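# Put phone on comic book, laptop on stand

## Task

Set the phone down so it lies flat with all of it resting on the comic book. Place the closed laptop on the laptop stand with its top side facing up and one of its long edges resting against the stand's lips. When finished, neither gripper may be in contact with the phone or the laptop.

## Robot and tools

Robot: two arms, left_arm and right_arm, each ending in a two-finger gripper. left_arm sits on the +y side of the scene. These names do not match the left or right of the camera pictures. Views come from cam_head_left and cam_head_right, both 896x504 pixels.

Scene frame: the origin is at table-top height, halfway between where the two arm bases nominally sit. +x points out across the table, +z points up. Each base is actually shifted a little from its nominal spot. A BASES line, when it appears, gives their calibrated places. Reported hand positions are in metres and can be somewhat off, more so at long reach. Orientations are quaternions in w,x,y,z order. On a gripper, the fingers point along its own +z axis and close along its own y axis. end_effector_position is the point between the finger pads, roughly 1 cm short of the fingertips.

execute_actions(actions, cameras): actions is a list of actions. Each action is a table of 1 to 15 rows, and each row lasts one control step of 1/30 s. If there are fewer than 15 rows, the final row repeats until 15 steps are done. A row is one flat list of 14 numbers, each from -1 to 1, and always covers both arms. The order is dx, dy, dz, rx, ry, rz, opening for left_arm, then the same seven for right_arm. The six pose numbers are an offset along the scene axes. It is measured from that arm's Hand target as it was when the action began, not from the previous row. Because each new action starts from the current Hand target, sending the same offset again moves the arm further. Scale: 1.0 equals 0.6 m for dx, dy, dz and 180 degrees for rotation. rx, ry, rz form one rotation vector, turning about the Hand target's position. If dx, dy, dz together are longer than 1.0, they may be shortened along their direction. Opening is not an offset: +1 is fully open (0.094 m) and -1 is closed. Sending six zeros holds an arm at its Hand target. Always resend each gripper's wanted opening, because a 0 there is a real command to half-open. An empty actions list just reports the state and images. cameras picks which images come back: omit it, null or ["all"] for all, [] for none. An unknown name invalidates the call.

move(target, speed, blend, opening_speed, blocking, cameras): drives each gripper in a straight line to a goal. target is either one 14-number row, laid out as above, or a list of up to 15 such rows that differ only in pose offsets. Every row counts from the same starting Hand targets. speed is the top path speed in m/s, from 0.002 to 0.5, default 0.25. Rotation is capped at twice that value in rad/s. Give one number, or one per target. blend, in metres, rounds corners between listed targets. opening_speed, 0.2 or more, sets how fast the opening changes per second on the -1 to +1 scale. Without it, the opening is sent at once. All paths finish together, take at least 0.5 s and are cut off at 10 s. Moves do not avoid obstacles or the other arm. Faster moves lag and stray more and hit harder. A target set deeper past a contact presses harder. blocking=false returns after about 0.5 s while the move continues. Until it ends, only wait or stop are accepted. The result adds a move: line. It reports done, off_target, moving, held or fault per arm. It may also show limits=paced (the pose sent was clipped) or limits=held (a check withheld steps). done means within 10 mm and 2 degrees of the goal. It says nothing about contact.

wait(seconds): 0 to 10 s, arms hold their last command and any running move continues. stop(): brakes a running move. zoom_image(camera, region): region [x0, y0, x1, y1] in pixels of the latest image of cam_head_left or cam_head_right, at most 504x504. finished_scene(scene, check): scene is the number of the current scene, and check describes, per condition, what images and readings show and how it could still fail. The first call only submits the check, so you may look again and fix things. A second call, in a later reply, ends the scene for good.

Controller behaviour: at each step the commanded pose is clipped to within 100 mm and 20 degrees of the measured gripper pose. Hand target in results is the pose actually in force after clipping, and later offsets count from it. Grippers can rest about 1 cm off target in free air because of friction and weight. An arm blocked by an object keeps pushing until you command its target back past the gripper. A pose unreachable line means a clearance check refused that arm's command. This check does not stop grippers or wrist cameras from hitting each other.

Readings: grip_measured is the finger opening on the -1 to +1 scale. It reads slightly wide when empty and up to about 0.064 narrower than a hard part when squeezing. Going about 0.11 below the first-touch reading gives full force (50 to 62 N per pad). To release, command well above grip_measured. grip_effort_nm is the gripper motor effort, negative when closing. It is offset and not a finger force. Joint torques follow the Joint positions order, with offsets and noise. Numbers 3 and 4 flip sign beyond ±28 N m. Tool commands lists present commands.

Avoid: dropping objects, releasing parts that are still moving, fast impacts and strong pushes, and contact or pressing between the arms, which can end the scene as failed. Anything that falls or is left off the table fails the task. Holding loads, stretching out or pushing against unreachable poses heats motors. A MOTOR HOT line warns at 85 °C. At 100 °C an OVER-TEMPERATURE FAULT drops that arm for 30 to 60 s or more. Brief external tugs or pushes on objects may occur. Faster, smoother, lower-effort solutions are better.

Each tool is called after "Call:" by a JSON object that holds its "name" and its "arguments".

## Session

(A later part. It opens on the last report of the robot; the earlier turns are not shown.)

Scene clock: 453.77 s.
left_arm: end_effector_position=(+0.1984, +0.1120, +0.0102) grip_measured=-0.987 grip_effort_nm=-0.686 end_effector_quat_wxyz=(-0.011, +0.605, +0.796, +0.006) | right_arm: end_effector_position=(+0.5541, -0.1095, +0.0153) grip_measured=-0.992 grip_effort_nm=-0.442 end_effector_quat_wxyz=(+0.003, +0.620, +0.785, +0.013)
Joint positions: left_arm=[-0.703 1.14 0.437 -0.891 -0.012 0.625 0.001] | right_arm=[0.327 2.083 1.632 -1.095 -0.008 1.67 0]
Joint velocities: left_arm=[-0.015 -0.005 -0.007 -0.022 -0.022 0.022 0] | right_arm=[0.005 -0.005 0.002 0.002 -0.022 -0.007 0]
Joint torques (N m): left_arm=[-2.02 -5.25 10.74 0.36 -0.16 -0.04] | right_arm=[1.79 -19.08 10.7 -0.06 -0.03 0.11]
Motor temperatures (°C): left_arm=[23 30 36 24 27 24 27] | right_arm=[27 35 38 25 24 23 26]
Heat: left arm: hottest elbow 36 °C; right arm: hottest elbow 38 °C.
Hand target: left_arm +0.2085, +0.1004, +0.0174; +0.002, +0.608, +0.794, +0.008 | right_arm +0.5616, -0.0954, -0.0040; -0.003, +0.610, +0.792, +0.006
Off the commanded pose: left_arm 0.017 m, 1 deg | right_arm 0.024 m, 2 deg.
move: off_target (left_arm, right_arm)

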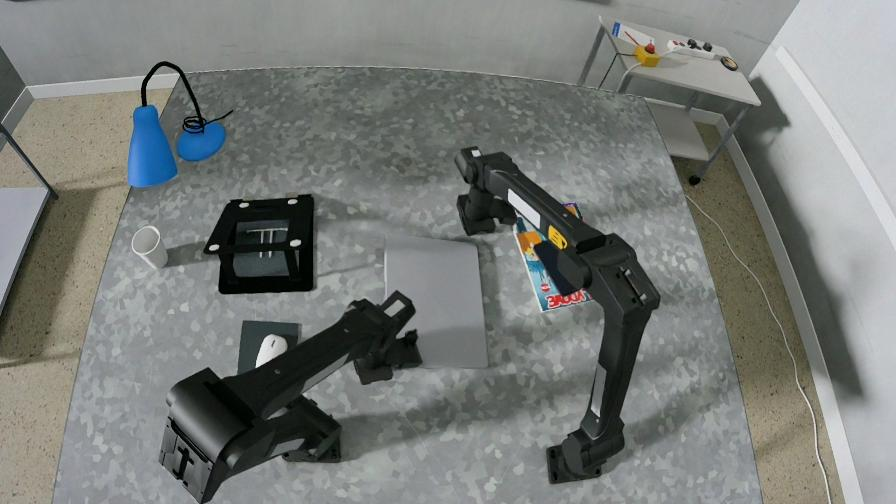

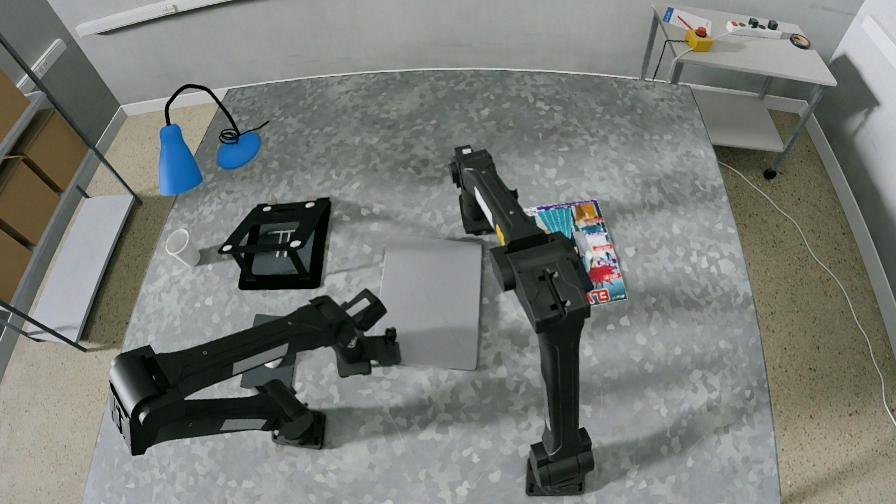

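Call:
{"name": "zoom_image", "arguments": {"camera": "cam_head_left", "region": [430, 190, 530, 270]}}

Call:
{"name": "zoom_image", "arguments": {"camera": "cam_head_right", "region": [430, 190, 530, 270]}}

Call:
{"name": "zoom_image", "arguments": {"camera": "cam_head_left", "region": [340, 310, 440, 390]}}

Call:
{"name": "zoom_image", "arguments": {"camera": "cam_head_right", "region": [330, 300, 430, 390]}}

Scaled by 5.040.

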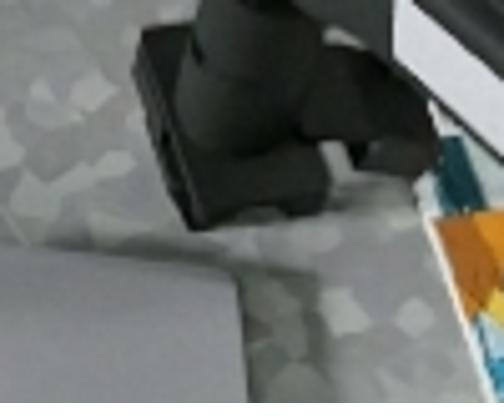

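Scaled by 5.040.

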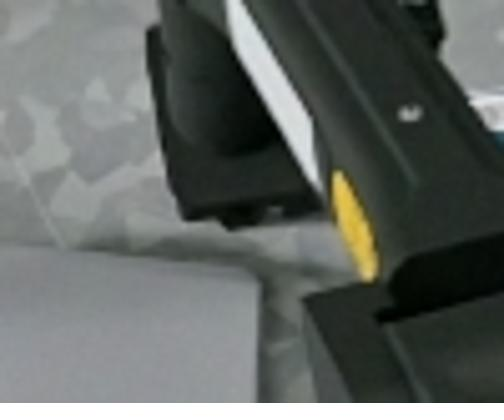

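Scaled by 5.040.

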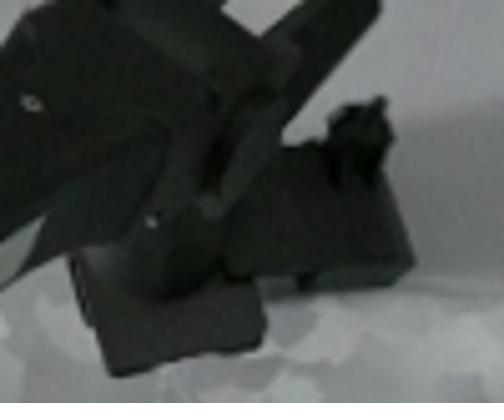

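Scaled by 5.040.

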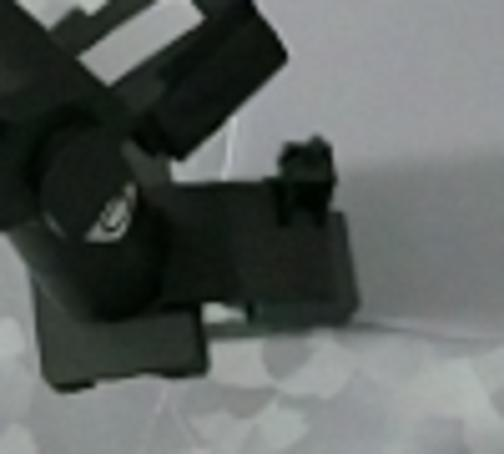

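Call:
{"name": "move", "arguments": {"target": [[-0.03,0.1,0.1,0,0,0,-1,0,0,0,0,0,0,-1],[0.05,0.25,0.3,0,-0.27,0,-1,0,0,0,0,0,0,-1]], "speed": 0.2}}

Call:
{"name": "zoom_image", "arguments": {"camera": "cam_head_left", "region": [230, 200, 430, 360]}}

Call:
{"name": "zoom_image", "arguments": {"camera": "cam_head_right", "region": [230, 200, 430, 360]}}

Scene clock: 481.23 s.
left_arm: end_effector_position=(+0.2405, +0.2481, +0.1982) grip_measured=-0.987 grip_effort_nm=-0.686 end_effector_quat_wxyz=(+0.325, +0.553, +0.727, +0.247) | right_arm: end_effector_position=(+0.5541, -0.1095, +0.0153) grip_measured=-0.992 grip_effort_nm=-0.447 end_effector_quat_wxyz=(+0.003, +0.620, +0.785, +0.013)
Joint positions: left_arm=[0.049 0.155 0.437 -1.013 0.059 1.352 0.001] | right_arm=[0.327 2.083 1.632 -1.095 -0.008 1.669 0]
Joint velocities: left_arm=[-0.005 -0.015 0.002 -0.007 0.037 0.007 0] | right_arm=[-0.024 -0.015 0.002 -0.002 0.007 -0.022 0]
Joint torques (N m): left_arm=[0.32 1.26 10.59 2.35 0.22 -0.01] | right_arm=[1.67 -19.08 10.71 -0.05 -0.04 0.09]
Motor temperatures (°C): left_arm=[23 29 36 24 27 24 27] | right_arm=[27 36 39 25 24 23 26]
Heat: left arm: hottest elbow 36 °C; right arm: hottest elbow 39 °C.
Hand target: left_arm +0.2431, +0.2509, +0.1971; +0.329, +0.549, +0.725, +0.254 | right_arm +0.5616, -0.0954, -0.0040; -0.003, +0.610, +0.792, +0.006
Off the commanded pose: left_arm 0.003 m, 1 deg | right_arm 0.025 m, 2 deg.
move: off_target (right_arm)

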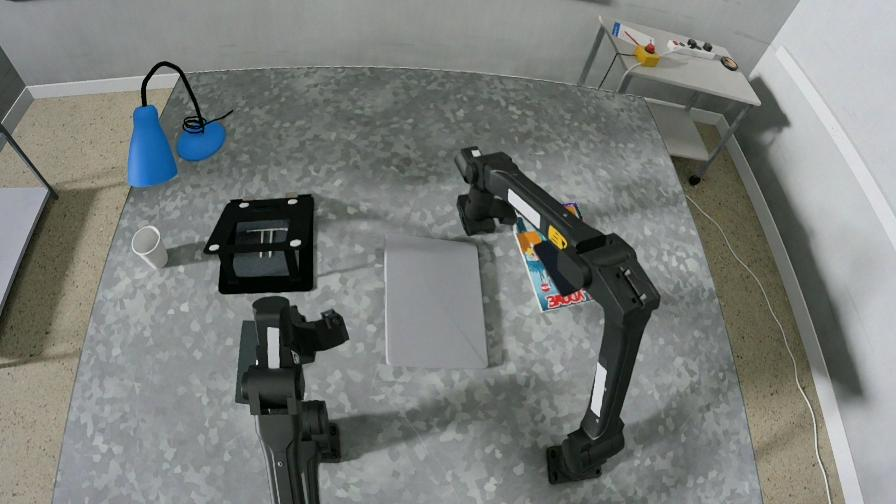

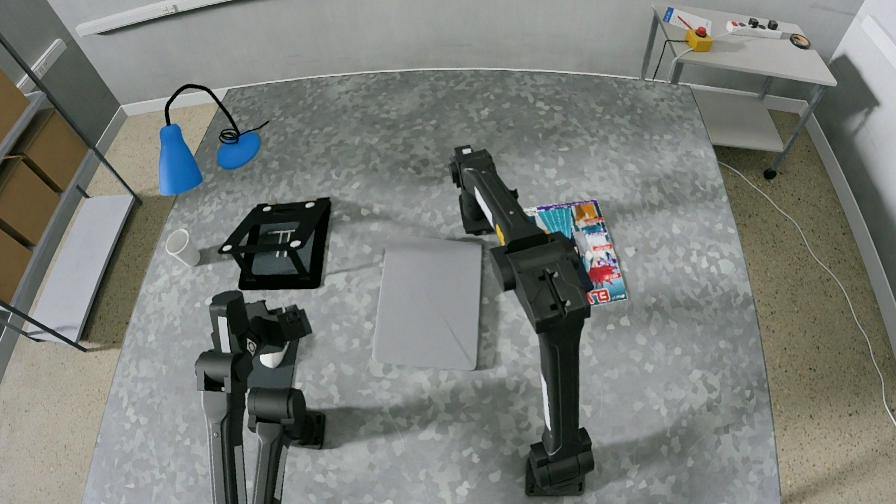

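Scaled by 2.520.

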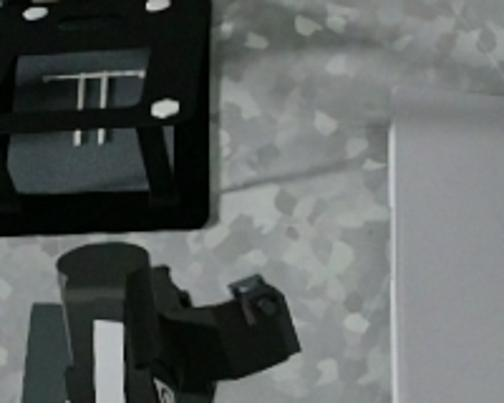

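Scaled by 2.520.

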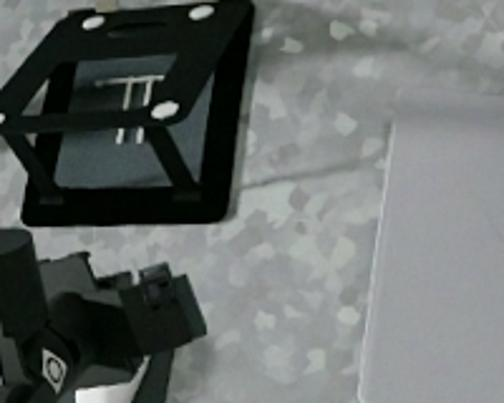

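Call:
{"name": "move", "arguments": {"target": [0.195,0,0.04,-0.396,-0.195,0.1454,0,0,0,0,0,0,0,-1], "speed": 0.25}}

Call:
{"name": "zoom_image", "arguments": {"camera": "cam_head_left", "region": [230, 200, 430, 360]}}

Call:
{"name": "zoom_image", "arguments": {"camera": "cam_head_right", "region": [200, 200, 400, 360]}}

Scene clock: 504.17 s.
left_arm: end_effector_position=(+0.3579, +0.2532, +0.2250) grip_measured=-0.002 grip_effort_nm=0.129 end_effector_quat_wxyz=(+0.706, -0.002, +0.708, +0.001) | right_arm: end_effector_position=(+0.5541, -0.1095, +0.0153) grip_measured=-0.992 grip_effort_nm=-0.442 end_effector_quat_wxyz=(+0.003, +0.620, +0.785, +0.013)
Joint positions: left_arm=[0.04 0.539 0.114 0.424 0.065 -0.001 0.047] | right_arm=[0.327 2.083 1.632 -1.095 -0.008 1.669 0]
Joint velocities: left_arm=[-0.005 -0.015 -0.002 -0.002 -0.007 0.022 0] | right_arm=[-0.024 0.015 0.002 -0.002 0.037 -0.007 0]
Joint torques (N m): left_arm=[-2.84 -0.21 10.26 2.61 -0.18 -0.11] | right_arm=[1.73 -19.02 10.71 -0.08 -0.03 0.09]
Motor temperatures (°C): left_arm=[23 28 36 24 27 24 27] | right_arm=[27 36 40 25 24 23 26]
Heat: left arm: hottest elbow 36 °C; right arm: hottest elbow 40 °C.
Hand target: left_arm +0.3576, +0.2489, +0.2212; +0.707, -0.001, +0.707, -0.006 | right_arm +0.5616, -0.0954, -0.0040; -0.003, +0.610, +0.792, +0.006
Off the commanded pose: left_arm 0.005 m, 0 deg | right_arm 0.025 m, 2 deg.
move: off_target (right_arm)

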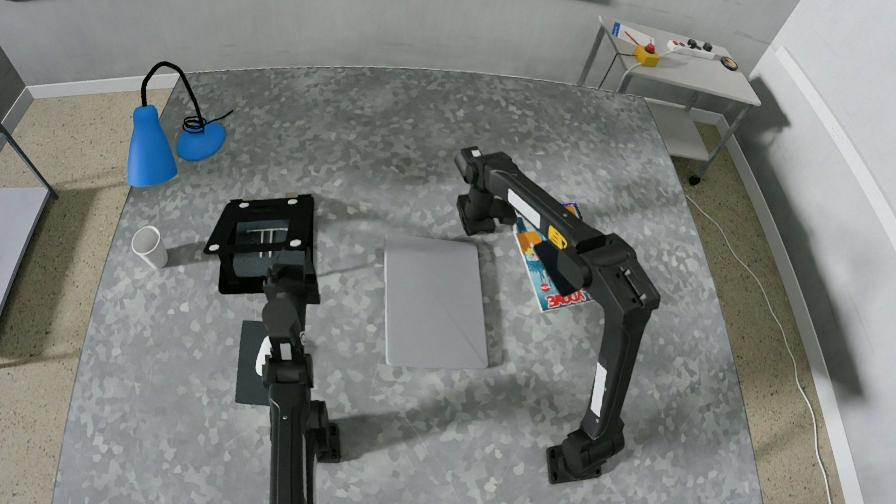

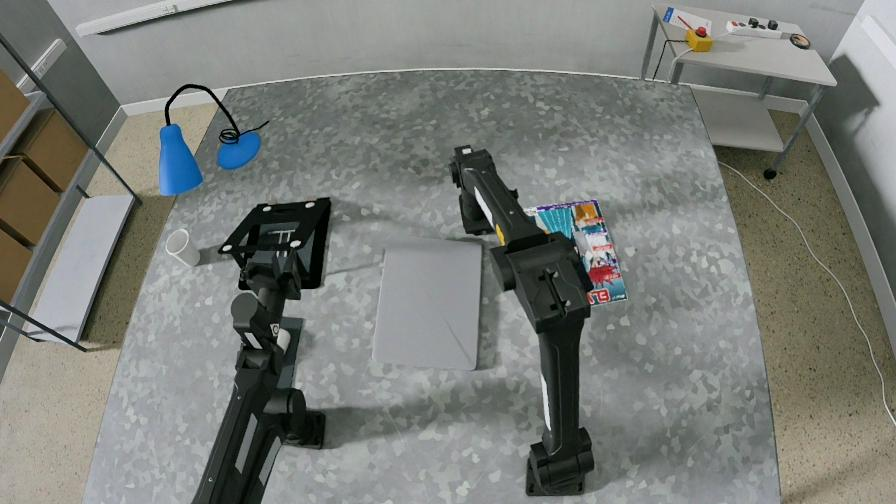

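Scaled by 2.520.

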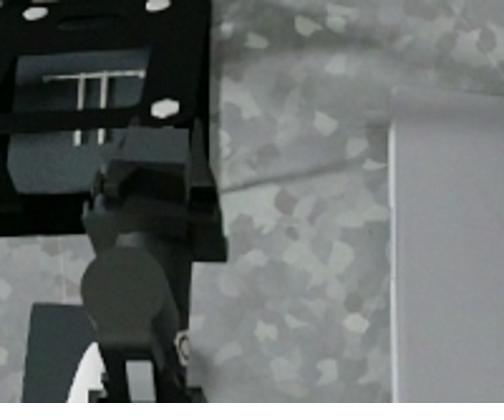

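Scaled by 2.520.

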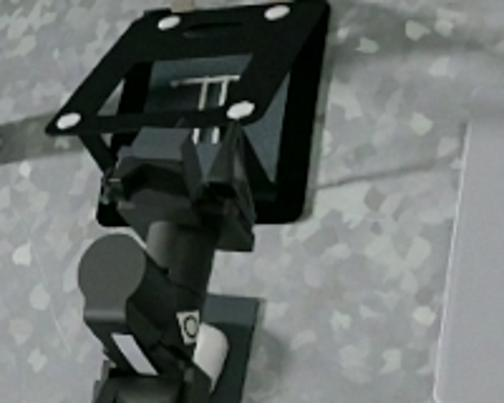

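Call:
{"name": "zoom_image", "arguments": {"camera": "cam_head_left", "region": [250, 380, 400, 500]}}

Call:
{"name": "zoom_image", "arguments": {"camera": "cam_head_left", "region": [520, 390, 670, 500]}}

Call:
{"name": "zoom_image", "arguments": {"camera": "cam_head_right", "region": [180, 220, 340, 480]}}

Scaled by 3.360.

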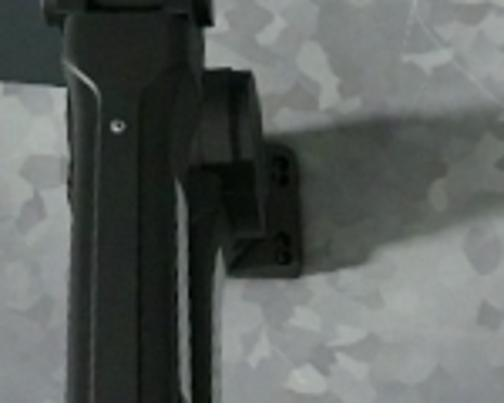

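Scaled by 3.360.

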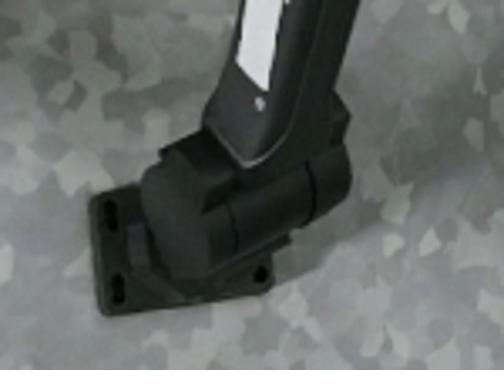

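Scaled by 1.938.

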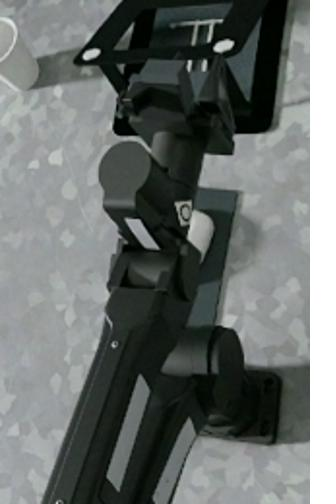

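Call:
{"name": "move", "arguments": {"target": [[-0.18,0,0.03,0,0,0,-0.5,0,0,0,0,0,0,-1],[-0.18,0,-0.15,0,0.5,0,-0.5,0,0,0,0,0,0,-1]], "speed": 0.25}}

Call:
{"name": "zoom_image", "arguments": {"camera": "cam_head_left", "region": [230, 250, 430, 410]}}

Call:
{"name": "zoom_image", "arguments": {"camera": "cam_head_right", "region": [200, 250, 400, 410]}}

Scene clock: 560.57 s.
left_arm: end_effector_position=(+0.2286, +0.2526, +0.1064) grip_measured=-0.498 grip_effort_nm=-0.081 end_effector_quat_wxyz=(-0.024, -0.010, +1.000, +0.004) | right_arm: end_effector_position=(+0.5541, -0.1095, +0.0153) grip_measured=-0.992 grip_effort_nm=-0.442 end_effector_quat_wxyz=(+0.003, +0.620, +0.785, +0.013)
Joint positions: left_arm=[0.017 0.918 0.597 -1.298 -0.009 0.025 0.024] | right_arm=[0.327 2.083 1.632 -1.095 -0.008 1.669 0]
Joint velocities: left_arm=[-0.024 -0.005 -0.002 -0.032 0.022 -0.007 0] | right_arm=[-0.005 0.005 0.007 0.002 -0.037 0.007 -0.002]
Joint torques (N m): left_arm=[-2.32 -4.84 16.03 -0.27 -0.2 -0.05] | right_arm=[1.79 -19.02 10.7 -0.08 -0.03 0.09]
Motor temperatures (°C): left_arm=[23 27 36 24 27 23 27] | right_arm=[27 37 42 25 24 23 26]
Heat: left arm: hottest elbow 36 °C; right arm: hottest elbow 42 °C.
Hand target: left_arm +0.2509, +0.2510, +0.1301; +0.000, -0.007, +1.000, +0.007 | right_arm +0.5616, -0.0954, -0.0040; -0.003, +0.610, +0.792, +0.006
Off the commanded pose: left_arm 0.033 m, 3 deg | right_arm 0.025 m, 2 deg.
move: off_target (left_arm, right_arm)

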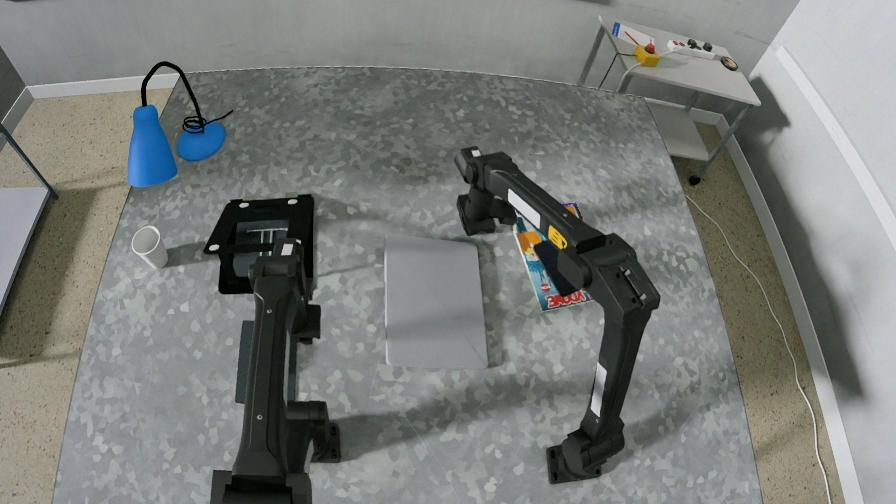

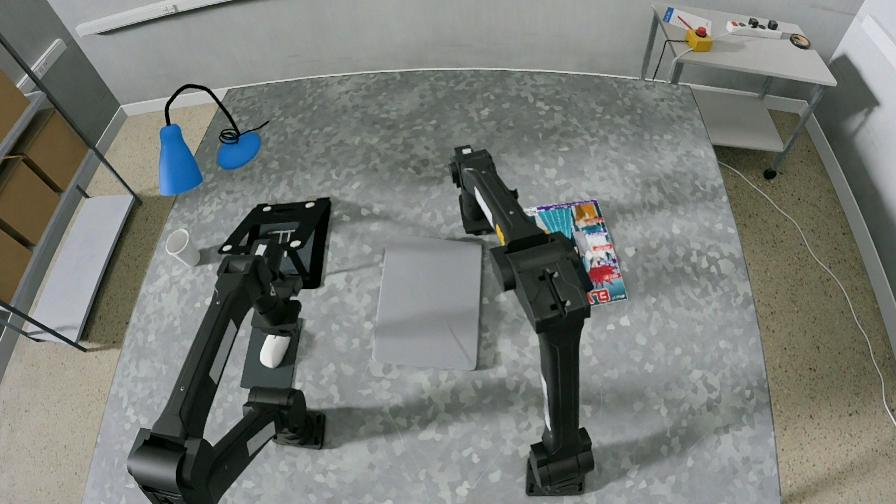

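Scaled by 2.520.

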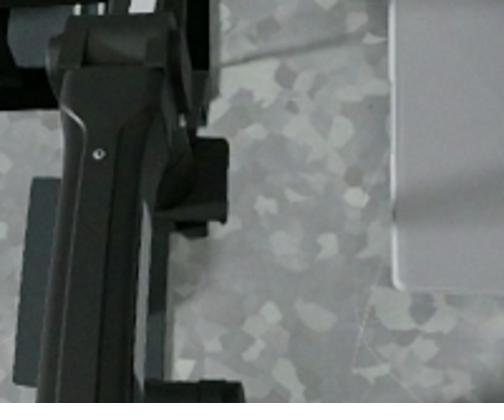

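Scaled by 2.520.

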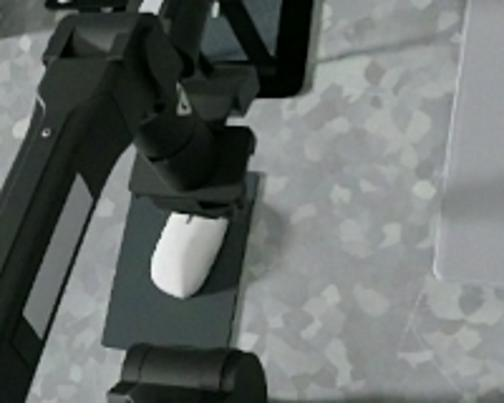

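Call:
{"name": "move", "arguments": {"target": [0,0,0.02,0,0,0,-0.5,0,0,0,0,0,0,-1], "speed": 0.1}}

Call:
{"name": "zoom_image", "arguments": {"camera": "cam_head_right", "region": [230, 270, 330, 370]}}

Call:
{"name": "zoom_image", "arguments": {"camera": "cam_head_left", "region": [260, 270, 360, 370]}}

Scene clock: 564.87 s.
left_arm: end_effector_position=(+0.2294, +0.2527, +0.1165) grip_measured=-0.498 grip_effort_nm=-0.085 end_effector_quat_wxyz=(-0.029, -0.010, +1.000, +0.004) | right_arm: end_effector_position=(+0.5541, -0.1095, +0.0153) grip_measured=-0.992 grip_effort_nm=-0.442 end_effector_quat_wxyz=(+0.003, +0.620, +0.785, +0.013)
Joint positions: left_arm=[0.017 0.918 0.624 -1.335 -0.009 0.025 0.024] | right_arm=[0.327 2.083 1.632 -1.095 -0.008 1.669 0]
Joint velocities: left_arm=[0.005 -0.005 -0.002 -0.002 -0.007 0.007 0] | right_arm=[-0.005 0.005 -0.007 -0.012 0.022 0.007 0]
Joint torques (N m): left_arm=[-2.73 -4.37 16.17 0.02 -0.14 -0.06] | right_arm=[1.73 -19.08 10.69 -0.08 -0.03 0.09]
Motor temperatures (°C): left_arm=[23 27 36 24 27 23 27] | right_arm=[27 37 42 25 24 23 26]
Heat: left arm: hottest elbow 36 °C; right arm: hottest elbow 42 °C.
Hand target: left_arm +0.2510, +0.2511, +0.1421; +0.000, -0.007, +1.000, +0.007 | right_arm +0.5616, -0.0954, -0.0040; -0.003, +0.610, +0.792, +0.006
Off the commanded pose: left_arm 0.033 m, 3 deg | right_arm 0.025 m, 2 deg.
move: off_target (left_arm, right_arm)

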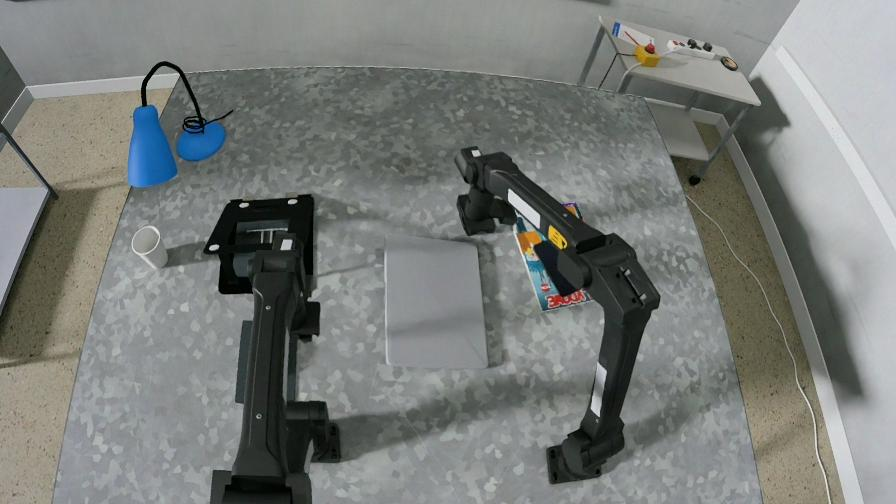

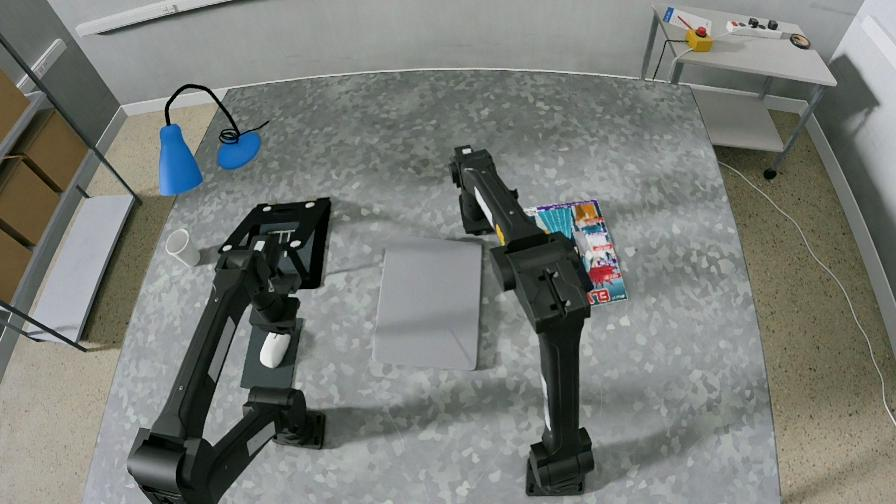

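Scaled by 5.040.

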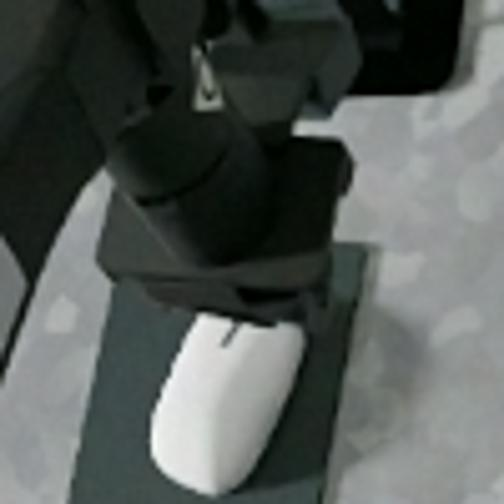

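Scaled by 5.040.

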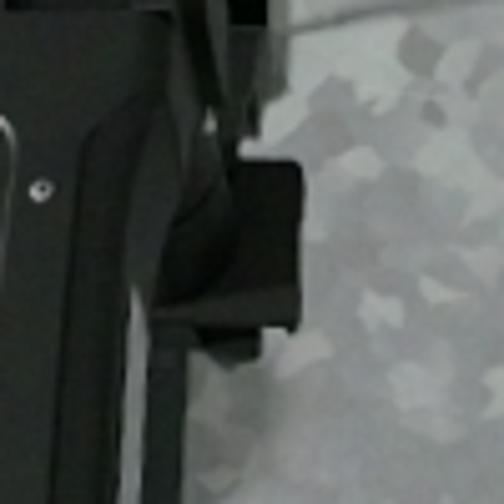

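Call:
{"name": "move", "arguments": {"target": [[0,0,0.2,0,0,0,-0.5,-0.05,-0.05,0.33,0,0,0,-0.5],[0.165,-0.168,0.05,0,-0.5,0,-0.5,-0.236,-0.175,0.3,-0.327,-0.422,0.3206,-0.5],[0.165,-0.168,-0.053,0,-0.5,0,-0.5,-0.236,-0.175,0.19,-0.327,-0.422,0.3206,-0.5]], "speed": 0.25}}

Call:
{"name": "zoom_image", "arguments": {"camera": "cam_head_left", "region": [300, 200, 500, 360]}}

Call:
{"name": "zoom_image", "arguments": {"camera": "cam_head_right", "region": [280, 200, 480, 360]}}

Scene clock: 619.23 s.
left_arm: end_effector_position=(+0.3476, +0.1539, +0.1134) grip_measured=-0.498 grip_effort_nm=-0.090 end_effector_quat_wxyz=(+0.694, -0.023, +0.720, -0.006) | right_arm: end_effector_position=(+0.4155, -0.1927, +0.1204) grip_measured=-0.501 grip_effort_nm=0.061 end_effector_quat_wxyz=(+0.709, -0.009, +0.705, -0.001)
Joint positions: left_arm=[-0.6 1.624 0.019 1.561 -0.595 -0.067 0.024] | right_arm=[0.403 1.728 0.352 1.382 0.397 -0.017 0.023]
Joint velocities: left_arm=[-0.005 -0.005 0.002 0.017 -0.022 -0.066 0.001] | right_arm=[-0.005 -0.005 0.012 0.002 0.022 -0.037 0]
Joint torques (N m): left_arm=[-3.02 -6.42 1.62 2.37 -0.18 0.1] | right_arm=[-0.38 -9.64 3.1 2.15 -0.06 0.1]
Motor temperatures (°C): left_arm=[23 27 39 24 27 23 27] | right_arm=[26 37 42 25 24 23 26]
Heat: left arm: hottest elbow 39 °C; right arm: hottest elbow 42 °C.
Hand target: left_arm +0.3457, +0.1501, +0.1146; +0.707, -0.017, +0.707, -0.010 | right_arm +0.4178, -0.1977, +0.1151; +0.708, -0.008, +0.706, -0.008
Off the commanded pose: left_arm 0.005 m, 3 deg | right_arm 0.014 m, 1 deg.
joint sent to its limit (left arm) — joint 4 (wrist pitch), upper limit. The joint targets are off in position, not in orientation.
move: off_target (left_arm, right_arm)

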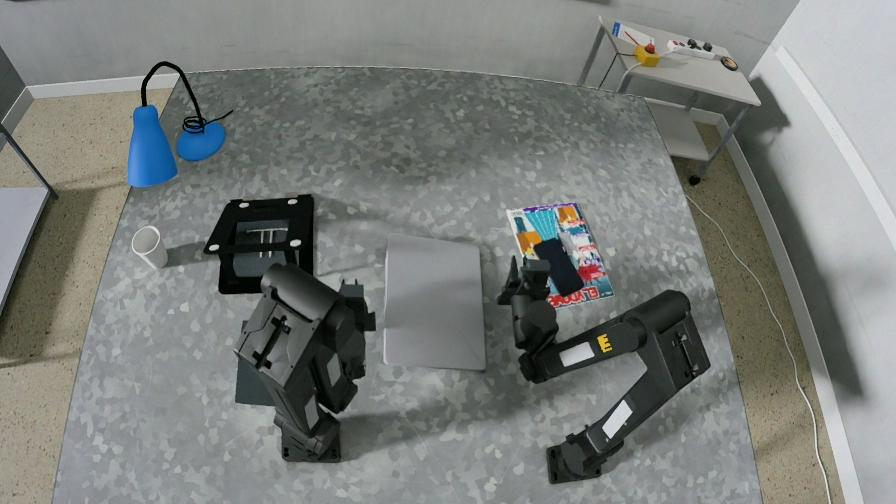

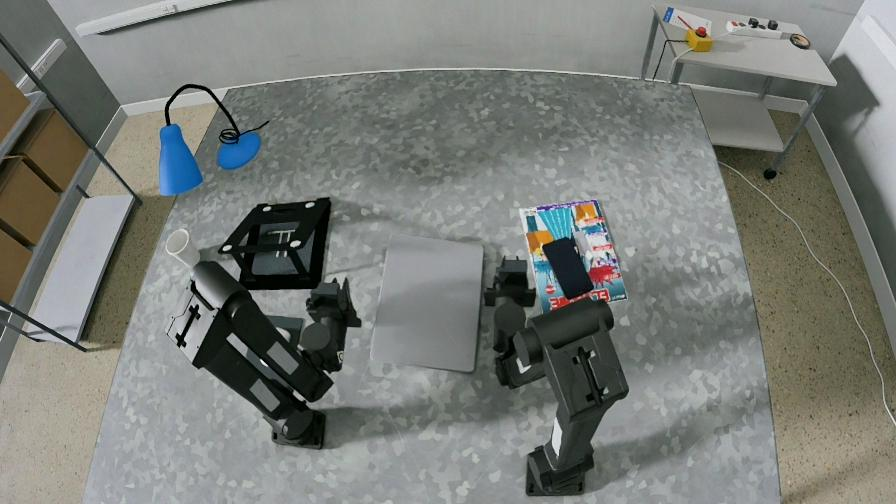

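Scaled by 2.520.

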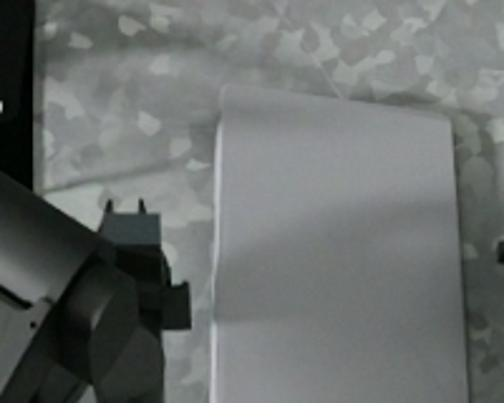

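Scaled by 2.520.

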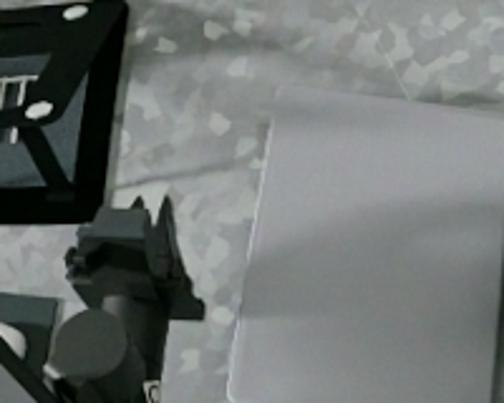

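Call:
{"name": "zoom_image", "arguments": {"camera": "cam_head_left", "region": [480, 230, 580, 310]}}

Call:
{"name": "zoom_image", "arguments": {"camera": "cam_head_right", "region": [460, 230, 560, 310]}}

Scaled by 5.040.

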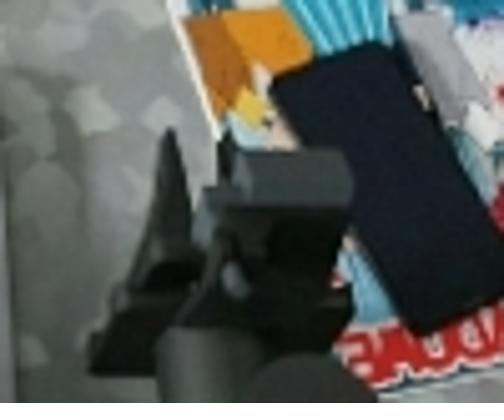

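Scaled by 5.040.

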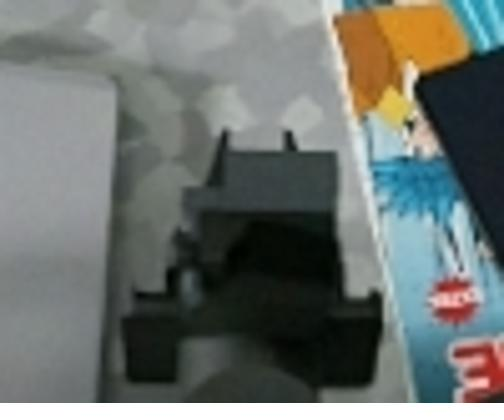

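Call:
{"name": "move", "arguments": {"target": [[-0.1,0.05,0.22,0.392,0.382,-0.396,-1,0.05,0.0,0.22,0.3906,0.382,-0.39,-1],[-0.186,-0.0085,0.0,0.392,0.382,-0.396,-1,0.114,0.046,0.0,0.3906,0.382,-0.39,-1],[-0.186,-0.0085,-0.11,0.392,0.382,-0.396,-1,0.114,0.046,-0.11,0.3906,0.382,-0.39,-1]], "speed": 0.25, "blend": 0.02}}

Call:
{"name": "zoom_image", "arguments": {"camera": "cam_head_left", "region": [300, 180, 580, 400]}}

Scene clock: 675.00 s.
left_arm: end_effector_position=(+0.3469, +0.1474, +0.1126) grip_measured=-0.987 grip_effort_nm=-0.686 end_effector_quat_wxyz=(+0.689, -0.001, +0.725, -0.013) | right_arm: end_effector_position=(+0.4121, -0.2072, +0.1104) grip_measured=-0.992 grip_effort_nm=-0.452 end_effector_quat_wxyz=(+0.667, +0.046, +0.744, -0.018)
Joint positions: left_arm=[-0.6 1.588 0.016 1.512 -0.555 -0.052 0.001] | right_arm=[0.413 1.63 0.352 1.152 0.504 0.095 0]
Joint velocities: left_arm=[-0.015 0.005 -0.002 0.012 -0.051 -0.007 0] | right_arm=[-0.005 -0.015 0.012 0.017 0.022 -0.007 -0.001]
Joint torques (N m): left_arm=[-1.9 -5.07 2.07 2.3 -0.2 -0.04] | right_arm=[1.44 -12.51 5.56 1.02 0.14 0.28]
Motor temperatures (°C): left_arm=[23 27 34 24 27 23 27] | right_arm=[26 35 36 25 24 23 25]
Heat: left arm: hottest elbow 34 °C; right arm: hottest elbow 36 °C.
Hand target: left_arm +0.3475, +0.1476, +0.1129; +0.691, -0.005, +0.723, -0.014 | right_arm +0.4201, -0.1977, +0.1238; +0.677, +0.050, +0.734, -0.007
Off the commanded pose: left_arm 0.130 m, 118 deg | right_arm 0.103 m, 112 deg.
move: held (left_arm; a check stopped the path), off_target (right_arm; braked when a check withheld steps of left_arm); path passed 0 of 3 targets; limits=held
pose unreachable (left arm): on one or more control steps of this call, first in action 0 (counted from 0), this arm could not follow its commanded pose, so it was not sent that pose on those steps. It may still have moved: this result reports where it is.
cause: moving toward the commanded pose would bring two parts of the arm too close to each other (its shoulder (the part past joint 1) and its forearm (the part past joint 3), with joints 2 (shoulder) and 3 (elbow) between them).

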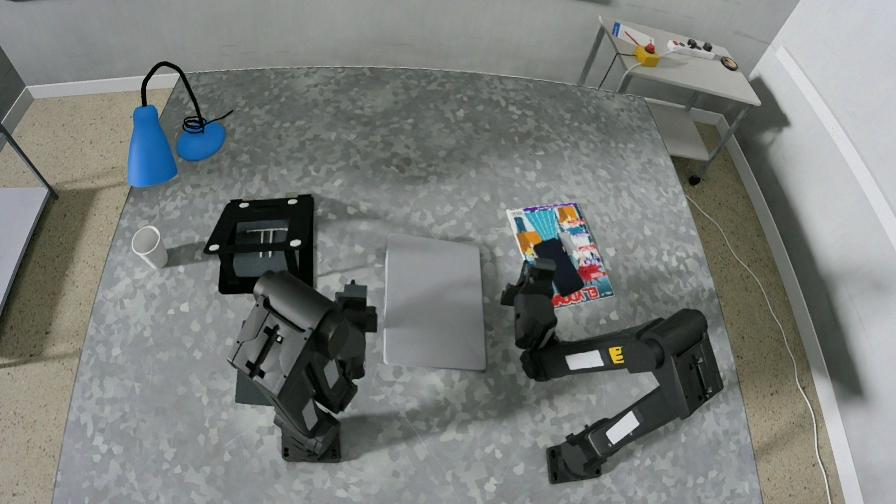

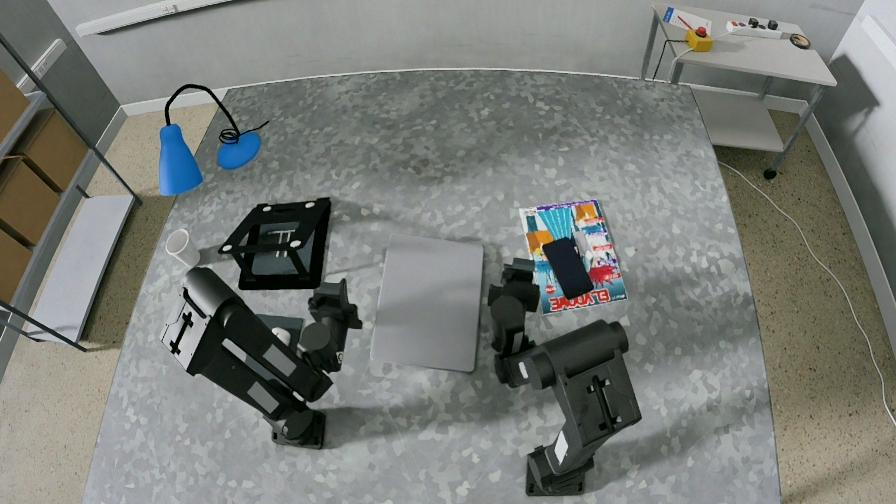

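Scaled by 1.800.

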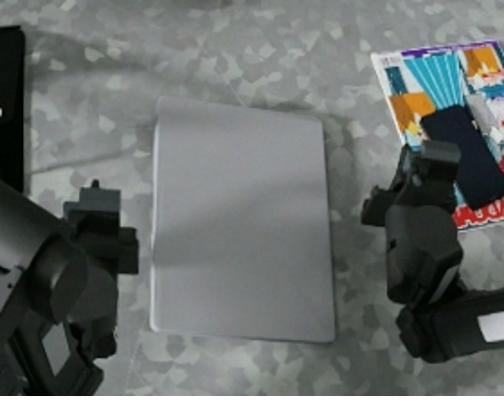

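Call:
{"name": "move", "arguments": {"target": [[0.1,0.05,0.3,0,0,0,-1,0.02,0.0,0.2,0.364,0.356,-0.364,-1],[0.1,0.05,0.3,0,0,0,-1,0.11,0.046,0.0,0.364,0.356,-0.364,-1],[0.1,0.05,0.3,0,0,0,-1,0.11,0.046,-0.106,0.364,0.356,-0.364,-1]], "speed": 0.25, "blend": 0.02}}

Scene clock: 684.30 s.
left_arm: end_effector_position=(+0.3942, +0.1726, +0.2464) grip_measured=-0.987 grip_effort_nm=-0.686 end_effector_quat_wxyz=(+0.666, +0.004, +0.746, -0.012) | right_arm: end_effector_position=(+0.4898, -0.1767, +0.0706) grip_measured=-0.992 grip_effort_nm=-0.447 end_effector_quat_wxyz=(-0.003, +0.710, +0.704, +0.014)
Joint positions: left_arm=[-0.36 0.71 0.294 0.298 -0.307 -0.048 0.001] | right_arm=[0.244 1.831 1.39 -1.109 -0.02 1.828 0]
Joint velocities: left_arm=[0.005 -0.015 -0.012 -0.022 -0.051 0.007 0] | right_arm=[0.005 -0.005 -0.002 -0.002 -0.022 -0.022 0]
Joint torques (N m): left_arm=[0.03 -3.49 18.54 1.51 0.08 0.07] | right_arm=[1.49 -18.02 7.09 0.42 0 0.22]
Motor temperatures (°C): left_arm=[23 27 34 24 27 23 27] | right_arm=[26 35 37 25 24 23 25]
Heat: left arm: hottest elbow 34 °C; right arm: hottest elbow 37 °C.
Hand target: left_arm +0.4100, +0.1732, +0.2907; +0.691, -0.005, +0.723, -0.014 | right_arm +0.4875, -0.1700, +0.0574; -0.008, +0.708, +0.706, +0.008
Off the commanded pose: left_arm 0.049 m, 4 deg | right_arm 0.013 m, 2 deg.
move: off_target (left_arm, right_arm)

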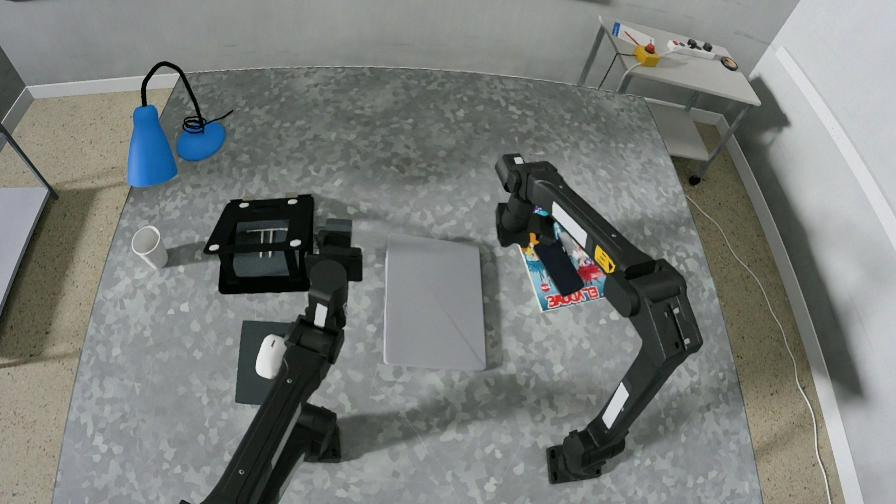

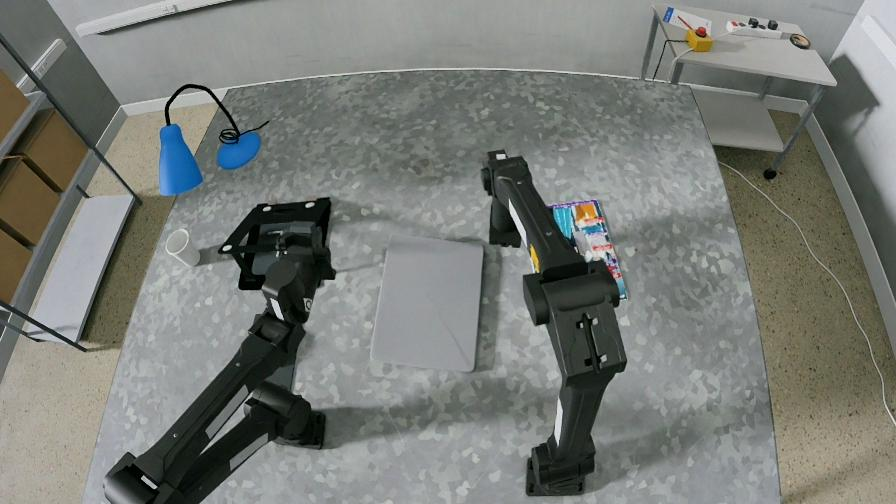

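Call:
{"name": "move", "arguments": {"target": [[-0.183,0.03,-0.05,0.3826,0.3673,-0.395,-1,0,0,0,0,0,0,-1],[-0.293,-0.038,-0.37,0.3826,0.3673,-0.395,-1,0,0,-0.04,0,0,0,-1]], "speed": 0.25, "blend": 0.02}}

Scene clock: 693.33 s.
left_arm: end_effector_position=(+0.2366, +0.1568, +0.0735) grip_measured=-0.987 grip_effort_nm=-0.691 end_effector_quat_wxyz=(-0.002, +0.704, +0.710, +0.008) | right_arm: end_effector_position=(+0.4935, -0.1757, +0.0539) grip_measured=-0.992 grip_effort_nm=-0.442 end_effector_quat_wxyz=(+0.001, +0.710, +0.704, +0.021)
Joint positions: left_arm=[-0.438 1.009 0.554 -1.113 -0.017 1.153 0.001] | right_arm=[0.244 1.85 1.37 -1.054 -0.02 1.828 0]
Joint velocities: left_arm=[0.005 -0.005 0.007 -0.022 0.022 -0.007 0] | right_arm=[-0.024 -0.015 0.007 -0.007 0.051 -0.081 0.001]
Joint torques (N m): left_arm=[-2.73 -4.07 8.47 0.8 -0.11 -0.14] | right_arm=[1.32 -17.49 6.45 0.46 0 0.21]
Motor temperatures (°C): left_arm=[23 27 36 24 27 23 27] | right_arm=[26 35 37 25 24 23 25]
Heat: left arm: hottest elbow 36 °C; right arm: hottest elbow 37 °C.
Hand target: left_arm +0.2344, +0.1548, +0.0681; -0.006, +0.706, +0.708, +0.009 | right_arm +0.4874, -0.1704, +0.0335; -0.008, +0.708, +0.706, +0.008
Off the commanded pose: left_arm 0.008 m, 1 deg | right_arm 0.022 m, 2 deg.
move: off_target (right_arm)

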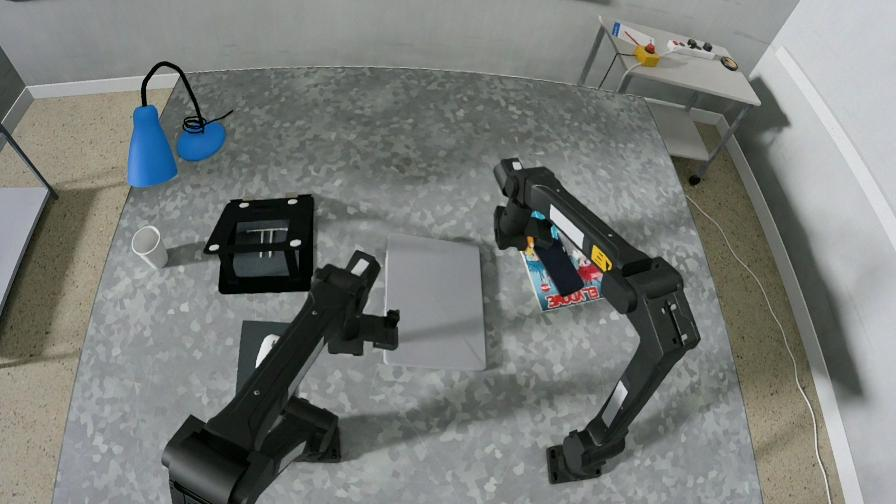

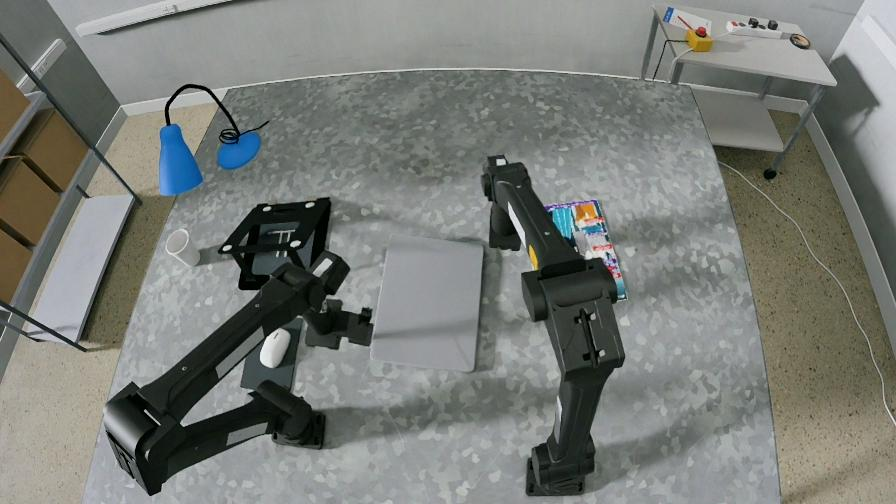

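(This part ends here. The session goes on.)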